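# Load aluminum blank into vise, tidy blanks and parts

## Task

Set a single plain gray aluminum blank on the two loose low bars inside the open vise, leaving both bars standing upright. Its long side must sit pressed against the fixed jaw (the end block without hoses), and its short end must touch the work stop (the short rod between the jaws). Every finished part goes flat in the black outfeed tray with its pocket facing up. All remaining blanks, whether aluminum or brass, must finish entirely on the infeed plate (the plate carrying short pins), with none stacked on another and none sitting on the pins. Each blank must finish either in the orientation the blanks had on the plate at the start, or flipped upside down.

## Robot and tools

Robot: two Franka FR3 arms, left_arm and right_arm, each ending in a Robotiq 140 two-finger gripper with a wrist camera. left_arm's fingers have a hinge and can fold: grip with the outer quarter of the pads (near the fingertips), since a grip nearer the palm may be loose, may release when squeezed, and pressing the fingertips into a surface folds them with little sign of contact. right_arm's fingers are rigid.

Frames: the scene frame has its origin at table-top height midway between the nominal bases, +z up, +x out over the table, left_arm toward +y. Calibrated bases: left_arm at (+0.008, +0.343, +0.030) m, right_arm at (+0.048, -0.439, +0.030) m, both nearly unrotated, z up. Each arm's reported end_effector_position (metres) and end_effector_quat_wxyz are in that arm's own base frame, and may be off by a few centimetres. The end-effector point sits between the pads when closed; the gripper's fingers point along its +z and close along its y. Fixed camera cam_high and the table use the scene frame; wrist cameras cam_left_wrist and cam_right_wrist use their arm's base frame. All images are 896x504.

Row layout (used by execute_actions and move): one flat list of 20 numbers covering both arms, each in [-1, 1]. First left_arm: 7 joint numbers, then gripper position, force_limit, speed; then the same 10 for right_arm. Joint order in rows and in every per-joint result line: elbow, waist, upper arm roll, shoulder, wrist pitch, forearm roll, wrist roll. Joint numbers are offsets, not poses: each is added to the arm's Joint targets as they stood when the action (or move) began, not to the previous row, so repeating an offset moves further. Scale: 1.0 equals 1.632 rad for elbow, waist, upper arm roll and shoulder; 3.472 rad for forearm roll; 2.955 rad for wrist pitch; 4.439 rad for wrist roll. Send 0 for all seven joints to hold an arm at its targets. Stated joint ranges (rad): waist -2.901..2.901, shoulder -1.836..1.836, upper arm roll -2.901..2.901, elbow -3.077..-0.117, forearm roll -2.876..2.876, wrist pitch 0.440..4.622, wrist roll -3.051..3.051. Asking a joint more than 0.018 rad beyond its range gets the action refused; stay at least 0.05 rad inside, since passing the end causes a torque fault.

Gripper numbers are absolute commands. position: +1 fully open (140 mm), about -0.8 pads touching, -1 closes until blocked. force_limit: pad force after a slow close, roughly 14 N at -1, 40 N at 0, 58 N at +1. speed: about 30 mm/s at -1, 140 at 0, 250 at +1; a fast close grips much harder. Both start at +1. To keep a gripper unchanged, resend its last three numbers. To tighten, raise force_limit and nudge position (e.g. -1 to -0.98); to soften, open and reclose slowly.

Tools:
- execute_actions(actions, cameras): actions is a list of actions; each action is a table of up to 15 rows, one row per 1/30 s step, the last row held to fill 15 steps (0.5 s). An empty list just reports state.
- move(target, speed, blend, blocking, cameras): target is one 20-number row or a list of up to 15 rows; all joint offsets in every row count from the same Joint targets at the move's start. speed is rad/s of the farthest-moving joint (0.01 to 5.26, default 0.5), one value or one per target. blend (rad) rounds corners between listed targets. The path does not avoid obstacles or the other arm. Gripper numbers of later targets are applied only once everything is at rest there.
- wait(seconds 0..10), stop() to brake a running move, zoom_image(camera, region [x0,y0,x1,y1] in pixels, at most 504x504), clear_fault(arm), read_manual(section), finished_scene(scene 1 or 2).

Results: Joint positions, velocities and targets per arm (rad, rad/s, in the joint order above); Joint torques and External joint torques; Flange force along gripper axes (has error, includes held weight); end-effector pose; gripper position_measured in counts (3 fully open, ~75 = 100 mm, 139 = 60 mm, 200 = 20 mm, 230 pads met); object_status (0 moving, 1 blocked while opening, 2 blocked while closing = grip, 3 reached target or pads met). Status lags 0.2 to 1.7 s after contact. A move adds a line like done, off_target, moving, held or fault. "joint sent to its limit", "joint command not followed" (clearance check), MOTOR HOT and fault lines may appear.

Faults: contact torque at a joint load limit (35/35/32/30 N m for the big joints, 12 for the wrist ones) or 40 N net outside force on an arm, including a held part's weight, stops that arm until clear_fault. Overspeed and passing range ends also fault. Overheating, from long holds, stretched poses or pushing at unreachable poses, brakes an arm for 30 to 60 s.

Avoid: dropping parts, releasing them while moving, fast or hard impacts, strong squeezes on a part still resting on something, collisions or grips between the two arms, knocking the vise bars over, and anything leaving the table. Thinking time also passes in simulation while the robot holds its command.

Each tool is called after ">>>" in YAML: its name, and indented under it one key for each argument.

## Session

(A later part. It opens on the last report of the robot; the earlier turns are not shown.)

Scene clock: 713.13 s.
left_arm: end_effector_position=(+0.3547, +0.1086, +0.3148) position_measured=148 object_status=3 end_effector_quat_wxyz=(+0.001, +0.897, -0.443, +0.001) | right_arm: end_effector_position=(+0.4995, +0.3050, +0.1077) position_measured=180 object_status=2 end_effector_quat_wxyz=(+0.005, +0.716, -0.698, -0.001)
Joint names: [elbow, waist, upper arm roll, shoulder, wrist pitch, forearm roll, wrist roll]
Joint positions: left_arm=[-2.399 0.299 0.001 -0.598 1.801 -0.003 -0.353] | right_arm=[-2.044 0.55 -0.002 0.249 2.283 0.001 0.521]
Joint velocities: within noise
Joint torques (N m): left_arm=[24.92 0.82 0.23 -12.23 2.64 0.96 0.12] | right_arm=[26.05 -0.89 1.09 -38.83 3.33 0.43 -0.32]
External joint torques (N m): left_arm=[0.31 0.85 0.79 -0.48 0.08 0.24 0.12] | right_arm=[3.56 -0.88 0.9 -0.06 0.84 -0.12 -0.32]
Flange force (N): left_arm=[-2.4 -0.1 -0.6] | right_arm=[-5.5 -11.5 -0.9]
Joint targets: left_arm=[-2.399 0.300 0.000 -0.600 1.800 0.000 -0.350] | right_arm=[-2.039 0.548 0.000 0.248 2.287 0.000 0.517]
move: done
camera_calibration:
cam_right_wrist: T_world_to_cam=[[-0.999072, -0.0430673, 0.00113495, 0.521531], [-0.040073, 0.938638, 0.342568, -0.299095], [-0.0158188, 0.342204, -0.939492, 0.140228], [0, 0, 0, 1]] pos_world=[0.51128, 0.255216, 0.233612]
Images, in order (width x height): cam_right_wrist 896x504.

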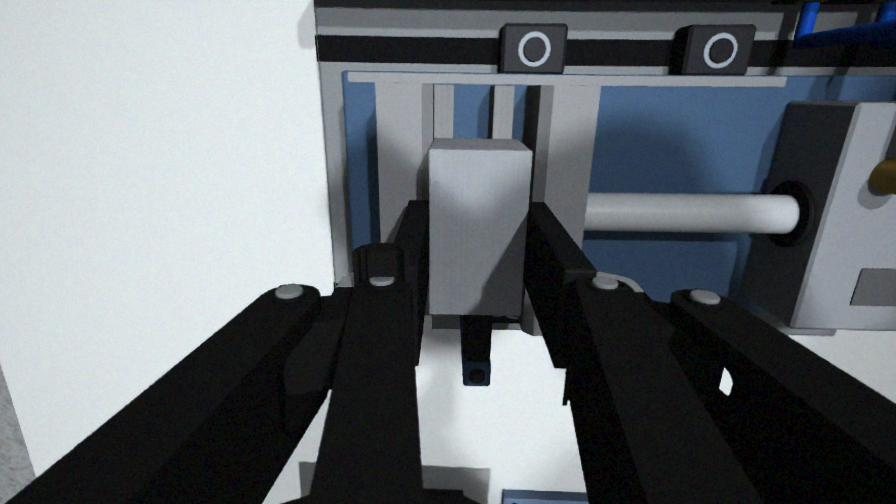

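>>> move:
  target:
    - [0,0,0,0,0,0,0,-0.15,-0.5,-1,-0.00202,0.000546,0,-0.0014,0.00034,0,0.0002,-1,-0.5,-1]
    - [0,0,0,0,0,0,0,-0.15,-0.5,-1,-0.002467,0.000546,0,-0.000459,0.001107,0,0.0002,-1,-0.5,-1]
  speed: 0.05
  cameras: []

>>> move:
  target: [0,0,0,0,0,0,0,-0.15,-0.5,-1,-0.000447,0,0,0.000941,0.000767,0,0,-1,-0.5,-1]
  speed: 0.05
  cameras: []

Scene clock: 721.67 s.
left_arm: end_effector_position=(+0.3547, +0.1086, +0.3148) position_measured=148 object_status=3 end_effector_quat_wxyz=(+0.001, +0.897, -0.443, +0.001) | right_arm: end_effector_position=(+0.4995, +0.3050, +0.1077) position_measured=180 object_status=2 end_effector_quat_wxyz=(+0.005, +0.716, -0.698, -0.001)
Joint names: [elbow, waist, upper arm roll, shoulder, wrist pitch, forearm roll, wrist roll]
Joint positions: left_arm=[-2.399 0.299 0.001 -0.598 1.801 -0.003 -0.353] | right_arm=[-2.044 0.55 -0.002 0.249 2.283 0.001 0.521]
Joint velocities: within noise
Joint torques (N m): left_arm=[24.93 0.84 0.22 -12.27 2.66 0.96 0.09] | right_arm=[24.84 -0.4 1.01 -39.43 3.18 0.55 -0.23]
External joint torques (N m): left_arm=[0.17 0.86 0.76 -0.36 0.07 0.24 0.09] | right_arm=[2.15 -0.43 0.78 -0.36 0.66 -0.01 -0.24]
Flange force (N): left_arm=[-2.3 -0.1 -0.3] | right_arm=[-2.9 -5.9 -0.7]
Joint targets: left_arm=[-2.399 0.300 0.000 -0.600 1.800 0.000 -0.350] | right_arm=[-2.044 0.549 0.000 0.247 2.291 0.000 0.518]
move: done
No camera images: "cameras" was empty.

Scene clock: 722.37 s.
left_arm: end_effector_position=(+0.3547, +0.1086, +0.3148) position_measured=148 object_status=3 end_effector_quat_wxyz=(+0.001, +0.897, -0.443, +0.001) | right_arm: end_effector_position=(+0.4995, +0.3050, +0.1072) position_measured=180 object_status=2 end_effector_quat_wxyz=(+0.005, +0.716, -0.698, -0.001)
Joint names: [elbow, waist, upper arm roll, shoulder, wrist pitch, forearm roll, wrist roll]
Joint positions: left_arm=[-2.399 0.299 0.001 -0.598 1.801 -0.003 -0.353] | right_arm=[-2.045 0.55 -0.002 0.249 2.284 0.001 0.521]
Joint velocities: within noise
Joint torques (N m): left_arm=[24.91 0.87 0.21 -12.26 2.64 0.97 0.11] | right_arm=[24.71 -0.29 0.96 -38.79 3.3 0.57 -0.3]
External joint torques (N m): left_arm=[0.27 0.93 0.81 -0.43 0.08 0.24 0.11] | right_arm=[2.31 -0.39 0.67 -0.04 0.83 0.01 -0.3]
Flange force (N): left_arm=[-2.5 -0.2 -0.5] | right_arm=[-3.4 -7.1 0.0]
Joint targets: left_arm=[-2.399 0.300 0.000 -0.600 1.800 0.000 -0.350] | right_arm=[-2.044 0.549 0.000 0.249 2.293 0.000 0.518]
move: done
No camera images: "cameras" was empty.

>>> move:
  target: [0,0,0,0,0,0,0,-0.15,-0.5,-1,-0.000447,0,0,0.000941,0.000767,0,0,-1,-0.5,-1]
  speed: 0.05
  cameras: []

>>> move:
  target: [0,0,0,0,0,0,0,-0.15,-0.5,-1,-0.000447,0,0,0.000941,0.000767,0,0,-1,-0.5,-1]
  speed: 0.05
  cameras: []

Scene clock: 725.33 s.
left_arm: end_effector_position=(+0.3547, +0.1086, +0.3148) position_measured=148 object_status=3 end_effector_quat_wxyz=(+0.001, +0.897, -0.443, +0.001) | right_arm: end_effector_position=(+0.4995, +0.3050, +0.1067) position_measured=180 object_status=2 end_effector_quat_wxyz=(+0.005, +0.716, -0.698, -0.001)
Joint names: [elbow, waist, upper arm roll, shoulder, wrist pitch, forearm roll, wrist roll]
Joint positions: left_arm=[-2.399 0.299 0.001 -0.598 1.801 -0.003 -0.353] | right_arm=[-2.045 0.55 -0.002 0.25 2.285 0.001 0.521]
Joint velocities: within noise
Joint torques (N m): left_arm=[24.93 0.8 0.22 -12.26 2.66 0.95 0.06] | right_arm=[24.54 -0.25 1.33 -37.96 3.45 0.64 -0.26]
External joint torques (N m): left_arm=[0.16 0.85 0.79 -0.26 0.07 0.22 0.06] | right_arm=[2.08 -0.13 1.23 0.84 0.96 0.09 -0.26]
Flange force (N): left_arm=[-2.2 -0.4 -0.2] | right_arm=[-4.7 -7.9 1.8]
Joint targets: left_arm=[-2.399 0.300 0.000 -0.600 1.800 0.000 -0.350] | right_arm=[-2.045 0.549 0.000 0.251 2.295 0.000 0.518]
move: done
No camera images: "cameras" was empty.

Scene clock: 726.03 s.
left_arm: end_effector_position=(+0.3547, +0.1086, +0.3148) position_measured=148 object_status=3 end_effector_quat_wxyz=(+0.001, +0.897, -0.443, +0.001) | right_arm: end_effector_position=(+0.4995, +0.3050, +0.1067) position_measured=180 object_status=2 end_effector_quat_wxyz=(+0.005, +0.716, -0.698, -0.001)
Joint names: [elbow, waist, upper arm roll, shoulder, wrist pitch, forearm roll, wrist roll]
Joint positions: left_arm=[-2.399 0.299 0.001 -0.598 1.801 -0.003 -0.353] | right_arm=[-2.045 0.55 -0.002 0.25 2.286 0.001 0.521]
Joint velocities: within noise
Joint torques (N m): left_arm=[24.91 0.85 0.22 -12.24 2.66 0.95 0.1] | right_arm=[24.18 -0.27 1.44 -36.94 3.72 0.64 -0.26]
External joint torques (N m): left_arm=[0.27 0.92 0.81 -0.45 0.09 0.23 0.1] | right_arm=[1.56 -0.16 1.35 2.16 1.21 0.08 -0.27]
Flange force (N): left_arm=[-2.5 -0.1 -0.5] | right_arm=[-5.3 -8.9 4.7]
Joint targets: left_arm=[-2.399 0.300 0.000 -0.600 1.800 0.000 -0.350] | right_arm=[-2.046 0.549 0.000 0.252 2.297 0.000 0.518]
move: off_target (right_arm); right_arm: the wrist pitch is farthest, 0.012 rad from its target
No camera images: "cameras" was empty.

>>> move:
  target: [0,0,0,0,0,0,0,-0.15,-0.5,-1,0.000447,0,0,-0.000941,-0.000767,0,0,-1,-0.5,-1]
  speed: 0.05
  cameras: []

>>> move:
  target: [0,0,0,0,0,0,0,-0.15,-0.5,-1,0.00121,0.00091,0,0.000841,-0.0002,0,0.000335,-1,-0.5,-1]
  speed: 0.05
  cameras: []

Scene clock: 734.03 s.
left_arm: end_effector_position=(+0.3547, +0.1086, +0.3148) position_measured=148 object_status=3 end_effector_quat_wxyz=(+0.001, +0.897, -0.443, +0.001) | right_arm: end_effector_position=(+0.4995, +0.3050, +0.1067) position_measured=180 object_status=2 end_effector_quat_wxyz=(+0.005, +0.716, -0.698, -0.001)
Joint names: [elbow, waist, upper arm roll, shoulder, wrist pitch, forearm roll, wrist roll]
Joint positions: left_arm=[-2.399 0.299 0.001 -0.598 1.801 -0.003 -0.353] | right_arm=[-2.045 0.55 -0.002 0.25 2.286 0.001 0.521]
Joint velocities: within noise
Joint torques (N m): left_arm=[24.87 0.87 0.24 -12.24 2.66 0.97 0.08] | right_arm=[24.64 -0.32 1.37 -37.76 3.53 0.62 -0.25]
External joint torques (N m): left_arm=[0.16 0.91 0.79 -0.36 0.08 0.25 0.08] | right_arm=[2.21 -0.24 1.24 0.92 1.05 0.06 -0.25]
Flange force (N): left_arm=[-2.4 -0.1 -0.2] | right_arm=[-4.9 -8.5 2.0]
Joint targets: left_arm=[-2.399 0.300 0.000 -0.600 1.800 0.000 -0.350] | right_arm=[-2.045 0.549 0.000 0.251 2.295 0.000 0.518]
move: done
No camera images: "cameras" was empty.

Scene clock: 734.73 s.
left_arm: end_effector_position=(+0.3547, +0.1086, +0.3148) position_measured=148 object_status=3 end_effector_quat_wxyz=(+0.001, +0.897, -0.443, +0.001) | right_arm: end_effector_position=(+0.4995, +0.3050, +0.1067) position_measured=180 object_status=2 end_effector_quat_wxyz=(+0.005, +0.716, -0.698, -0.001)
Joint names: [elbow, waist, upper arm roll, shoulder, wrist pitch, forearm roll, wrist roll]
Joint positions: left_arm=[-2.399 0.299 0.001 -0.598 1.801 -0.003 -0.353] | right_arm=[-2.045 0.55 -0.002 0.25 2.286 0.001 0.521]
Joint velocities: within noise
Joint torques (N m): left_arm=[24.9 0.8 0.25 -12.26 2.65 0.96 0.1] | right_arm=[24.78 0.15 1.41 -37.48 3.55 0.64 -0.23]
External joint torques (N m): left_arm=[0.14 0.82 0.79 -0.33 0.06 0.23 0.1] | right_arm=[2.38 0.2 1.26 1.24 1.08 0.08 -0.23]
Flange force (N): left_arm=[-2.3 -0.1 -0.2] | right_arm=[-6.1 -9.5 2.4]
Joint targets: left_arm=[-2.399 0.300 0.000 -0.600 1.800 0.000 -0.350] | right_arm=[-2.043 0.550 0.000 0.252 2.295 0.000 0.520]
move: done
No camera images: "cameras" was empty.

>>> move:
  target: [0,0,0,0,0,0,0,-0.15,-0.5,-1,0.00121,0.00091,0,0.000841,-0.0002,0,0.000335,-1,-0.5,-1]
  speed: 0.05
  cameras: []

>>> move:
  target: [0,0,0,0,0,0,0,-0.15,-0.5,-1,0.00121,0.00091,0,0.000841,-0.0002,0,0.000335,-1,-0.5,-1]
  speed: 0.05
  cameras: []

Scene clock: 738.00 s.
left_arm: end_effector_position=(+0.3547, +0.1086, +0.3148) position_measured=148 object_status=3 end_effector_quat_wxyz=(+0.001, +0.897, -0.443, +0.001) | right_arm: end_effector_position=(+0.4995, +0.3050, +0.1067) position_measured=180 object_status=2 end_effector_quat_wxyz=(+0.005, +0.716, -0.698, -0.001)
Joint names: [elbow, waist, upper arm roll, shoulder, wrist pitch, forearm roll, wrist roll]
Joint positions: left_arm=[-2.399 0.299 0.001 -0.598 1.801 -0.003 -0.353] | right_arm=[-2.045 0.55 -0.002 0.25 2.286 0.001 0.521]
Joint velocities: within noise
Joint torques (N m): left_arm=[24.94 0.86 0.23 -12.23 2.66 0.95 0.11] | right_arm=[25.81 0.4 1.3 -36.82 3.93 0.6 -0.07]
External joint torques (N m): left_arm=[0.2 0.87 0.78 -0.32 0.07 0.22 0.11] | right_arm=[3.34 0.35 1.05 1.98 1.44 0.04 -0.07]
Flange force (N): left_arm=[-2.3 -0.3 -0.3] | right_arm=[-9.0 -13.9 3.6]
Joint targets: left_arm=[-2.399 0.300 0.000 -0.600 1.800 0.000 -0.350] | right_arm=[-2.041 0.552 0.000 0.253 2.294 0.000 0.521]
move: done
No camera images: "cameras" was empty.

Scene clock: 738.70 s.
left_arm: end_effector_position=(+0.3547, +0.1086, +0.3148) position_measured=148 object_status=3 end_effector_quat_wxyz=(+0.001, +0.897, -0.443, +0.001) | right_arm: end_effector_position=(+0.4996, +0.3051, +0.1067) position_measured=180 object_status=2 end_effector_quat_wxyz=(+0.005, +0.716, -0.698, -0.002)
Joint names: [elbow, waist, upper arm roll, shoulder, wrist pitch, forearm roll, wrist roll]
Joint positions: left_arm=[-2.399 0.299 0.001 -0.598 1.801 -0.003 -0.353] | right_arm=[-2.043 0.55 -0.002 0.251 2.284 0.001 0.521]
Joint velocities: within noise
Joint torques (N m): left_arm=[24.91 0.85 0.23 -12.26 2.67 0.96 0.11] | right_arm=[25.77 1.37 2.22 -36.54 4.11 0.69 -0.01]
External joint torques (N m): left_arm=[0.21 0.93 0.85 -0.46 0.08 0.24 0.11] | right_arm=[3.2 1.44 2.08 2.47 1.61 0.13 -0.01]
Flange force (N): left_arm=[-2.6 0.0 -0.4] | right_arm=[-11.0 -13.4 4.8]
Joint targets: left_arm=[-2.399 0.300 0.000 -0.600 1.800 0.000 -0.350] | right_arm=[-2.039 0.553 0.000 0.255 2.293 0.000 0.523]
move: done
No camera images: "cameras" was empty.

>>> move:
  target: [0,0,0,0,0,0,0,-0.15,-0.5,-1,-0.00423,-0.00145,0,-0.00419,0,0,-0.00054,-1,-0.5,-1]
  speed: 0.05
  cameras: []

Scene clock: 745.00 s.
left_arm: end_effector_position=(+0.3547, +0.1086, +0.3148) position_measured=148 object_status=3 end_effector_quat_wxyz=(+0.001, +0.897, -0.443, +0.001) | right_arm: end_effector_position=(+0.4995, +0.3050, +0.1067) position_measured=180 object_status=2 end_effector_quat_wxyz=(+0.005, +0.716, -0.698, -0.001)
Joint names: [elbow, waist, upper arm roll, shoulder, wrist pitch, forearm roll, wrist roll]
Joint positions: left_arm=[-2.399 0.299 0.001 -0.598 1.801 -0.003 -0.353] | right_arm=[-2.045 0.55 -0.002 0.25 2.286 0.001 0.521]
Joint velocities: within noise
Joint torques (N m): left_arm=[24.89 0.86 0.26 -12.22 2.65 0.96 0.08] | right_arm=[23.86 0.3 1.61 -39.26 3.13 0.7 -0.14]
External joint torques (N m): left_arm=[0.1 0.86 0.78 -0.2 0.06 0.23 0.08] | right_arm=[1.42 0.39 1.49 -0.44 0.65 0.15 -0.14]
Flange force (N): left_arm=[-2.2 -0.4 -0.1] | right_arm=[-2.7 -2.6 -0.3]
Joint targets: left_arm=[-2.399 0.300 0.000 -0.600 1.800 0.000 -0.350] | right_arm=[-2.046 0.551 0.000 0.248 2.293 0.000 0.520]
move: done
No camera images: "cameras" was empty.

>>> move:
  target: [0,0,0,0,0,0,0,-0.15,-0.5,-1,0,0,0,0,0,0,0,-0.3,-0.5,-1]
  speed: 0.05
  cameras: ["cam_right_wrist"]

Scene clock: 747.83 s.
left_arm: end_effector_position=(+0.3546, +0.1086, +0.3148) position_measured=148 object_status=3 end_effector_quat_wxyz=(+0.001, +0.897, -0.443, +0.001) | right_arm: end_effector_position=(+0.5003, +0.3055, +0.1072) position_measured=167 object_status=0 end_effector_quat_wxyz=(+0.003, +0.716, -0.698, -0.001)
Joint names: [elbow, waist, upper arm roll, shoulder, wrist pitch, forearm roll, wrist roll]
Joint positions: left_arm=[-2.399 0.299 0.001 -0.598 1.801 -0.003 -0.353] | right_arm=[-2.046 0.55 -0.002 0.249 2.289 0.001 0.521]
Joint velocities: within noise
Joint torques (N m): left_arm=[24.93 0.85 0.23 -12.25 2.66 0.96 0.1] | right_arm=[23.91 -0.24 1.04 -38.81 2.76 0.56 -0.1]
External joint torques (N m): left_arm=[0.23 0.82 0.72 -0.43 0.07 0.23 0.1] | right_arm=[1.47 -0.24 0.85 -0.03 0.28 0 -0.1]
Flange force (N): left_arm=[-2.3 0.0 -0.4] | right_arm=[-2.7 -4.6 -0.5]
Joint targets: left_arm=[-2.399 0.300 0.000 -0.600 1.800 0.000 -0.350] | right_arm=[-2.046 0.551 0.000 0.248 2.293 0.000 0.520]
move: done
camera_calibration:
cam_right_wrist: T_world_to_cam=[[-0.99907, -0.0430664, -0.00191278, 0.52267], [-0.0410939, 0.938027, 0.344116, -0.298756], [-0.0130256, 0.343875, -0.938925, 0.137614], [0, 0, 0, 1]] pos_world=[0.5117, 0.255428, 0.233016]
Images, in order (width x height): cam_right_wrist 896x504.

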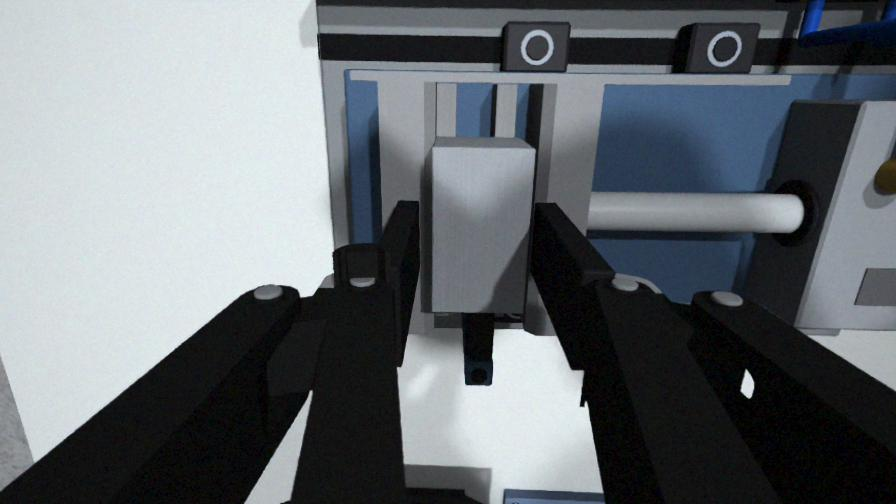

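>>> move:
  target: [0,0,0,0,0,0,0,-0.15,-0.5,-1,0,0,0,0,0,0,0,-0.15,-0.5,-1]
  speed: 0.05
  cameras: []

Scene clock: 751.03 s.
left_arm: end_effector_position=(+0.3546, +0.1086, +0.3148) position_measured=148 object_status=3 end_effector_quat_wxyz=(+0.001, +0.897, -0.443, +0.001) | right_arm: end_effector_position=(+0.5005, +0.3056, +0.1073) position_measured=148 object_status=0 end_effector_quat_wxyz=(+0.003, +0.716, -0.698, -0.001)
Joint names: [elbow, waist, upper arm roll, shoulder, wrist pitch, forearm roll, wrist roll]
Joint positions: left_arm=[-2.399 0.299 0.001 -0.598 1.801 -0.003 -0.353] | right_arm=[-2.046 0.55 -0.002 0.249 2.29 0.001 0.521]
Joint velocities: within noise
Joint torques (N m): left_arm=[24.92 0.87 0.24 -12.3 2.65 0.94 0.04] | right_arm=[23.94 -0.2 1.03 -38.78 2.64 0.57 -0.15]
External joint torques (N m): left_arm=[0.16 0.9 0.8 -0.36 0.06 0.21 0.04] | right_arm=[1.47 -0.3 0.74 -0.03 0.14 0.02 -0.15]
Flange force (N): left_arm=[-2.3 -0.1 -0.3] | right_arm=[-2.6 -4.8 -0.8]
Joint targets: left_arm=[-2.399 0.300 0.000 -0.600 1.800 0.000 -0.350] | right_arm=[-2.046 0.551 0.000 0.248 2.293 0.000 0.520]
move: done
No camera images: "cameras" was empty.

>>> move:
  target:
    - [0,0,0,0,0,0,0,-0.15,-0.5,-1,0.0086,0,0,-0.0158,-0.01347,0,0,-0.15,-0.5,-1]
    - [0,0,0,0,0,0,0,-0.15,-0.5,-1,0.0402,0,0,-0.0592,-0.05455,0,0,-0.15,-0.5,-1]
  speed: [0.05,0.15]
  cameras: ["cam_right_wrist"]

Scene clock: 761.20 s.
left_arm: end_effector_position=(+0.3546, +0.1086, +0.3148) position_measured=148 object_status=3 end_effector_quat_wxyz=(+0.001, +0.897, -0.443, +0.001) | right_arm: end_effector_position=(+0.5014, +0.3063, +0.1800) position_measured=148 object_status=3 end_effector_quat_wxyz=(-0.002, +0.716, -0.698, +0.000)
Joint names: [elbow, waist, upper arm roll, shoulder, wrist pitch, forearm roll, wrist roll]
Joint positions: left_arm=[-2.399 0.299 0.001 -0.598 1.801 -0.003 -0.353] | right_arm=[-1.981 0.55 -0.002 0.151 2.137 0.001 0.521]
Joint velocities: left_arm=[within noise] | right_arm=[0 0.001 0 0 -0.005 0 0.001]
Joint torques (N m): left_arm=[24.92 0.82 0.24 -12.25 2.66 0.96 0.09] | right_arm=[25.38 -0.16 1 -36.49 2.27 0.66 -0.12]
External joint torques (N m): left_arm=[0.14 0.75 0.68 -0.3 0.07 0.22 0.09] | right_arm=[1.55 -0.09 0.94 0.48 -0.25 0.03 -0.12]
Flange force (N): left_arm=[-2.1 -0.1 -0.2] | right_arm=[-4.1 -6.5 -2.1]
Joint targets: left_arm=[-2.399 0.300 0.000 -0.600 1.800 0.000 -0.350] | right_arm=[-1.980 0.551 0.000 0.151 2.132 0.000 0.520]
move: done
camera_calibration:
cam_right_wrist: T_world_to_cam=[[-0.999004, -0.0432218, -0.0110477, 0.52557], [-0.0443578, 0.936018, 0.349145, -0.32317], [-0.00474985, 0.349287, -0.937004, 0.199669], [0, 0, 0, 1]] pos_world=[0.51166, 0.255467, 0.305731]
Images, in order (width x height): cam_right_wrist 896x504.

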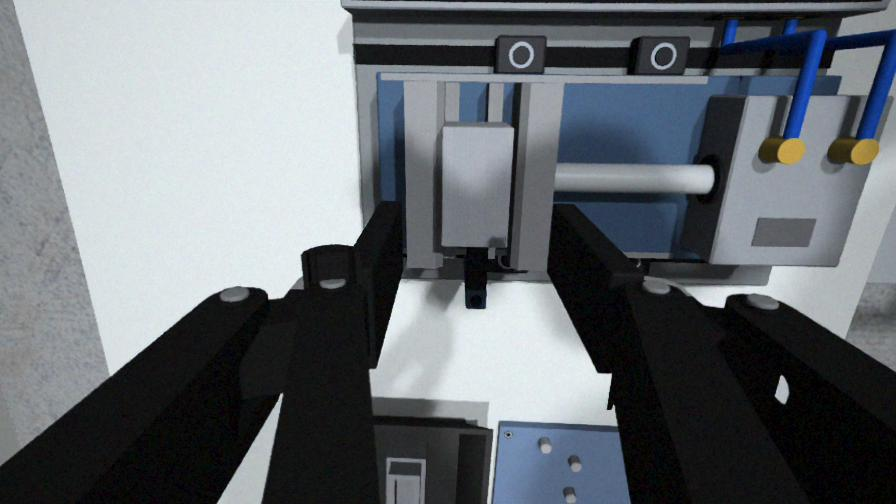

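>>> zoom_image:
  camera: "cam_right_wrist"
  region: [380, 60, 600, 320]

Scaled by 1.938 from the camera's 896x504 image, which has a finer 1280x720 frame.

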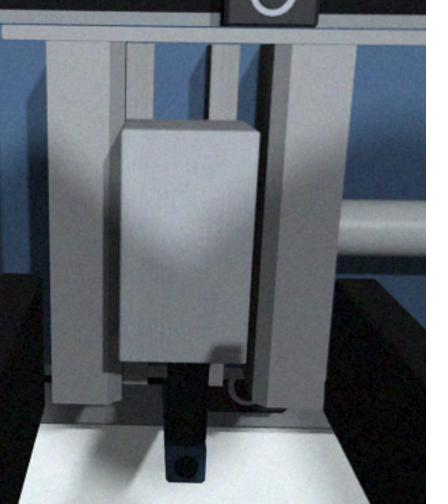

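>>> zoom_image:
  camera: "cam_right_wrist"
  region: [400, 80, 480, 180]

>>> zoom_image:
  camera: "cam_right_wrist"
  region: [400, 180, 480, 280]

Scaled by 5.040 from the camera's 896x504 image, which has a finer 1280x720 frame.

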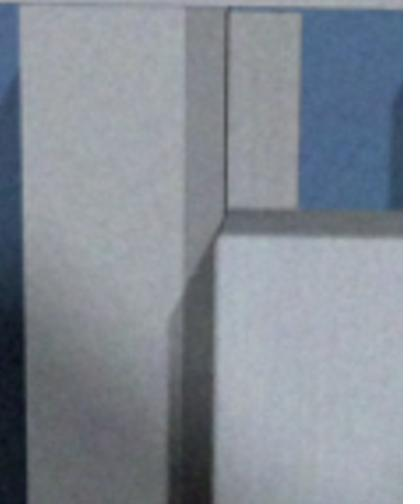

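Scaled by 5.040 from the camera's 896x504 image, which has a finer 1280x720 frame.

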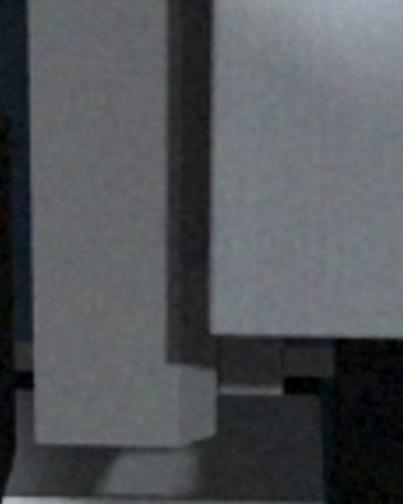

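>>> move:
  target: [0,0,0,0,0,0,0,-0.15,-0.5,-1,0,0,0,0,0,0,-0.7006,-0.15,-0.5,-1]
  speed: 1.5
  cameras: ["cam_right_wrist"]

Scene clock: 798.03 s.
left_arm: end_effector_position=(+0.3546, +0.1086, +0.3148) position_measured=148 object_status=3 end_effector_quat_wxyz=(+0.001, +0.897, -0.443, +0.001) | right_arm: end_effector_position=(+0.5011, +0.3061, +0.1800) position_measured=148 object_status=3 end_effector_quat_wxyz=(+0.000, +0.710, +0.704, +0.002)
Joint names: [elbow, waist, upper arm roll, shoulder, wrist pitch, forearm roll, wrist roll]
Joint positions: left_arm=[-2.399 0.299 0.001 -0.598 1.801 -0.003 -0.353] | right_arm=[-1.981 0.55 -0.002 0.151 2.136 0.001 -2.585]
Joint velocities: left_arm=[within noise] | right_arm=[0.001 0.001 0 0 0 0.001 -0.006]
Joint torques (N m): left_arm=[24.89 0.85 0.23 -12.24 2.64 0.95 0.07] | right_arm=[25.25 -0.19 0.93 -36.49 2.35 0.83 -0.28]
External joint torques (N m): left_arm=[0.21 0.85 0.75 -0.36 0.06 0.22 0.07] | right_arm=[1.27 -0.09 0.86 0.71 -0.24 0.03 -0.28]
Flange force (N): left_arm=[-2.2 -0.2 -0.4] | right_arm=[3.8 6.1 -1.4]
Joint targets: left_arm=[-2.399 0.300 0.000 -0.600 1.800 0.000 -0.350] | right_arm=[-1.980 0.551 0.000 0.151 2.132 0.000 -2.590]
move: done
camera_calibration:
cam_right_wrist: T_world_to_cam=[[0.999954, 0.00820846, -0.00493917, -0.493289], [0.00940744, -0.938767, 0.344424, 0.224779], [-0.00180954, -0.344455, -0.938801, 0.410814], [0, 0, 0, 1]] pos_world=[0.491895, 0.356571, 0.305817]
Images, in order (width x height): cam_right_wrist 896x504.

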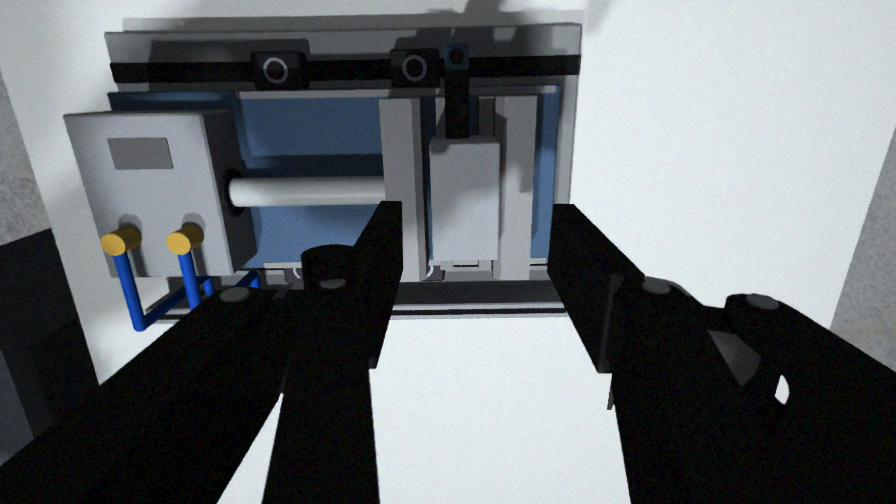

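>>> zoom_image:
  camera: "cam_right_wrist"
  region: [415, 40, 545, 170]

>>> zoom_image:
  camera: "cam_right_wrist"
  region: [415, 160, 545, 290]

Scaled by 3.877 from the camera's 896x504 image, which has a finer 1280x720 frame.

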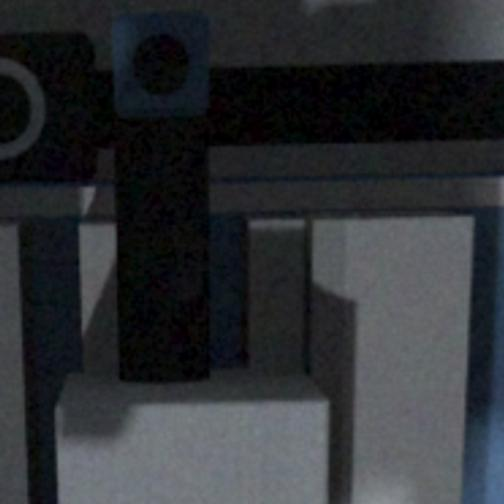

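Scaled by 3.877 from the camera's 896x504 image, which has a finer 1280x720 frame.

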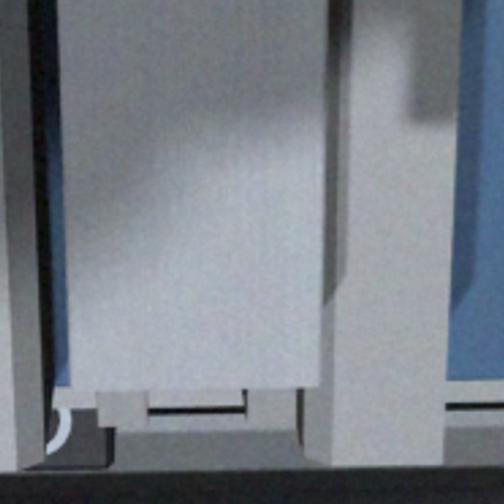

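>>> move:
  target: [0,0,0,0,0,0,0,-0.15,-0.5,-1,-0.25735,-0.52145,0,-0.46017,-0.11235,0,0.1622,-0.15,-0.5,-1]
  speed: 0.5
  cameras: ["cam_high"]

Scene clock: 807.13 s.
left_arm: end_effector_position=(+0.3546, +0.1086, +0.3148) position_measured=148 object_status=3 end_effector_quat_wxyz=(+0.001, +0.897, -0.443, +0.001) | right_arm: end_effector_position=(+0.3555, -0.1098, +0.3153) position_measured=148 object_status=3 end_effector_quat_wxyz=(+0.000, +1.000, +0.002, +0.002)
Joint names: [elbow, waist, upper arm roll, shoulder, wrist pitch, forearm roll, wrist roll]
Joint positions: left_arm=[-2.399 0.299 0.001 -0.598 1.801 -0.003 -0.353] | right_arm=[-2.399 -0.299 -0.002 -0.599 1.804 0.001 -1.875]
Joint velocities: left_arm=[within noise] | right_arm=[-0.001 0 0.001 0.001 0 0.001 0.005]
Joint torques (N m): left_arm=[24.9 0.81 0.3 -12.24 2.66 0.97 0.1] | right_arm=[26.16 -0.8 0.3 -12.08 2.35 0.9 0.09]
External joint torques (N m): left_arm=[0.22 0.8 0.81 -0.4 0.08 0.24 0.1] | right_arm=[1.22 -0.71 1.01 -0.12 -0.29 0.02 0.09]
Flange force (N): left_arm=[-2.4 -0.1 -0.4] | right_arm=[2.5 -0.5 -3.8]
Joint targets: left_arm=[-2.399 0.300 0.000 -0.600 1.800 0.000 -0.350] | right_arm=[-2.400 -0.300 0.000 -0.600 1.800 0.000 -1.870]
move: done
Images, in order (width x height): cam_high 896x504.

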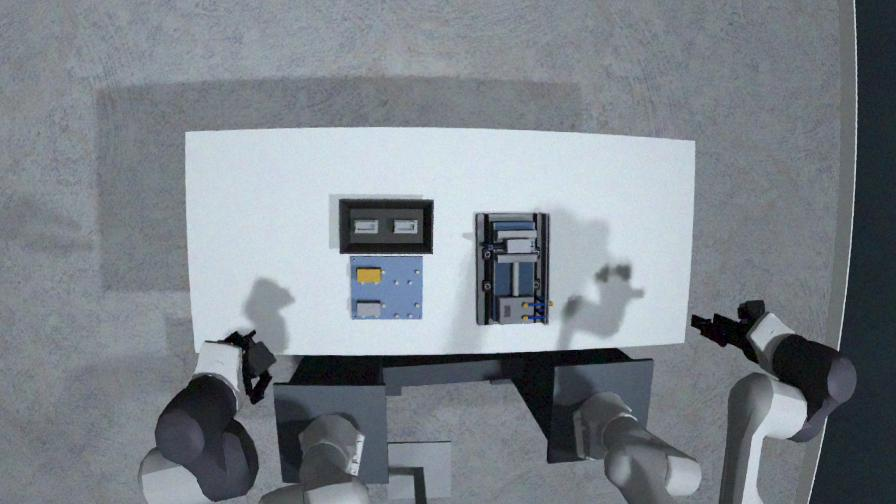

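>>> zoom_image:
  camera: "cam_high"
  region: [320, 180, 580, 340]

Scaled by 1.938 from the camera's 896x504 image, which has a finer 1280x720 frame.

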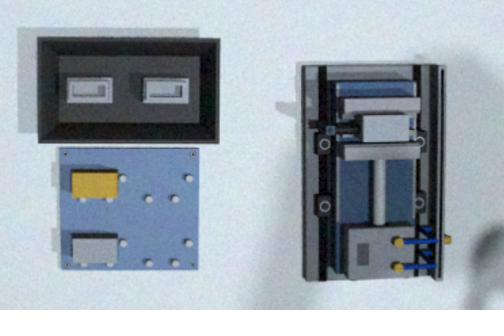

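>>> zoom_image:
  camera: "cam_high"
  region: [470, 205, 560, 265]

>>> zoom_image:
  camera: "cam_high"
  region: [330, 190, 440, 330]

Scaled by 5.600 from the camera's 896x504 image, which has a finer 1280x720 frame.

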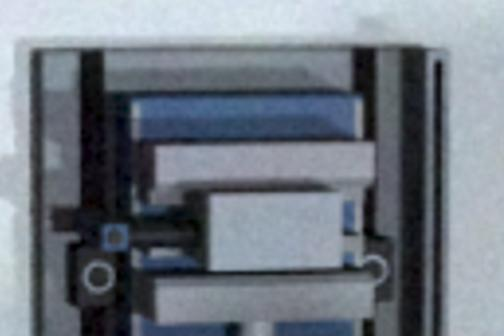

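Scaled by 3.600 from the camera's 896x504 image, which has a finer 1280x720 frame.

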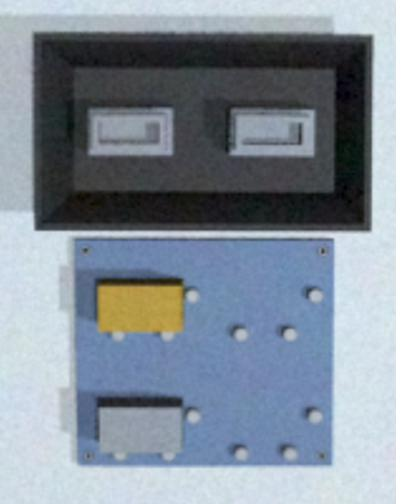

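>>> finished_scene:
  scene: 1

The scene is finished: the task was done.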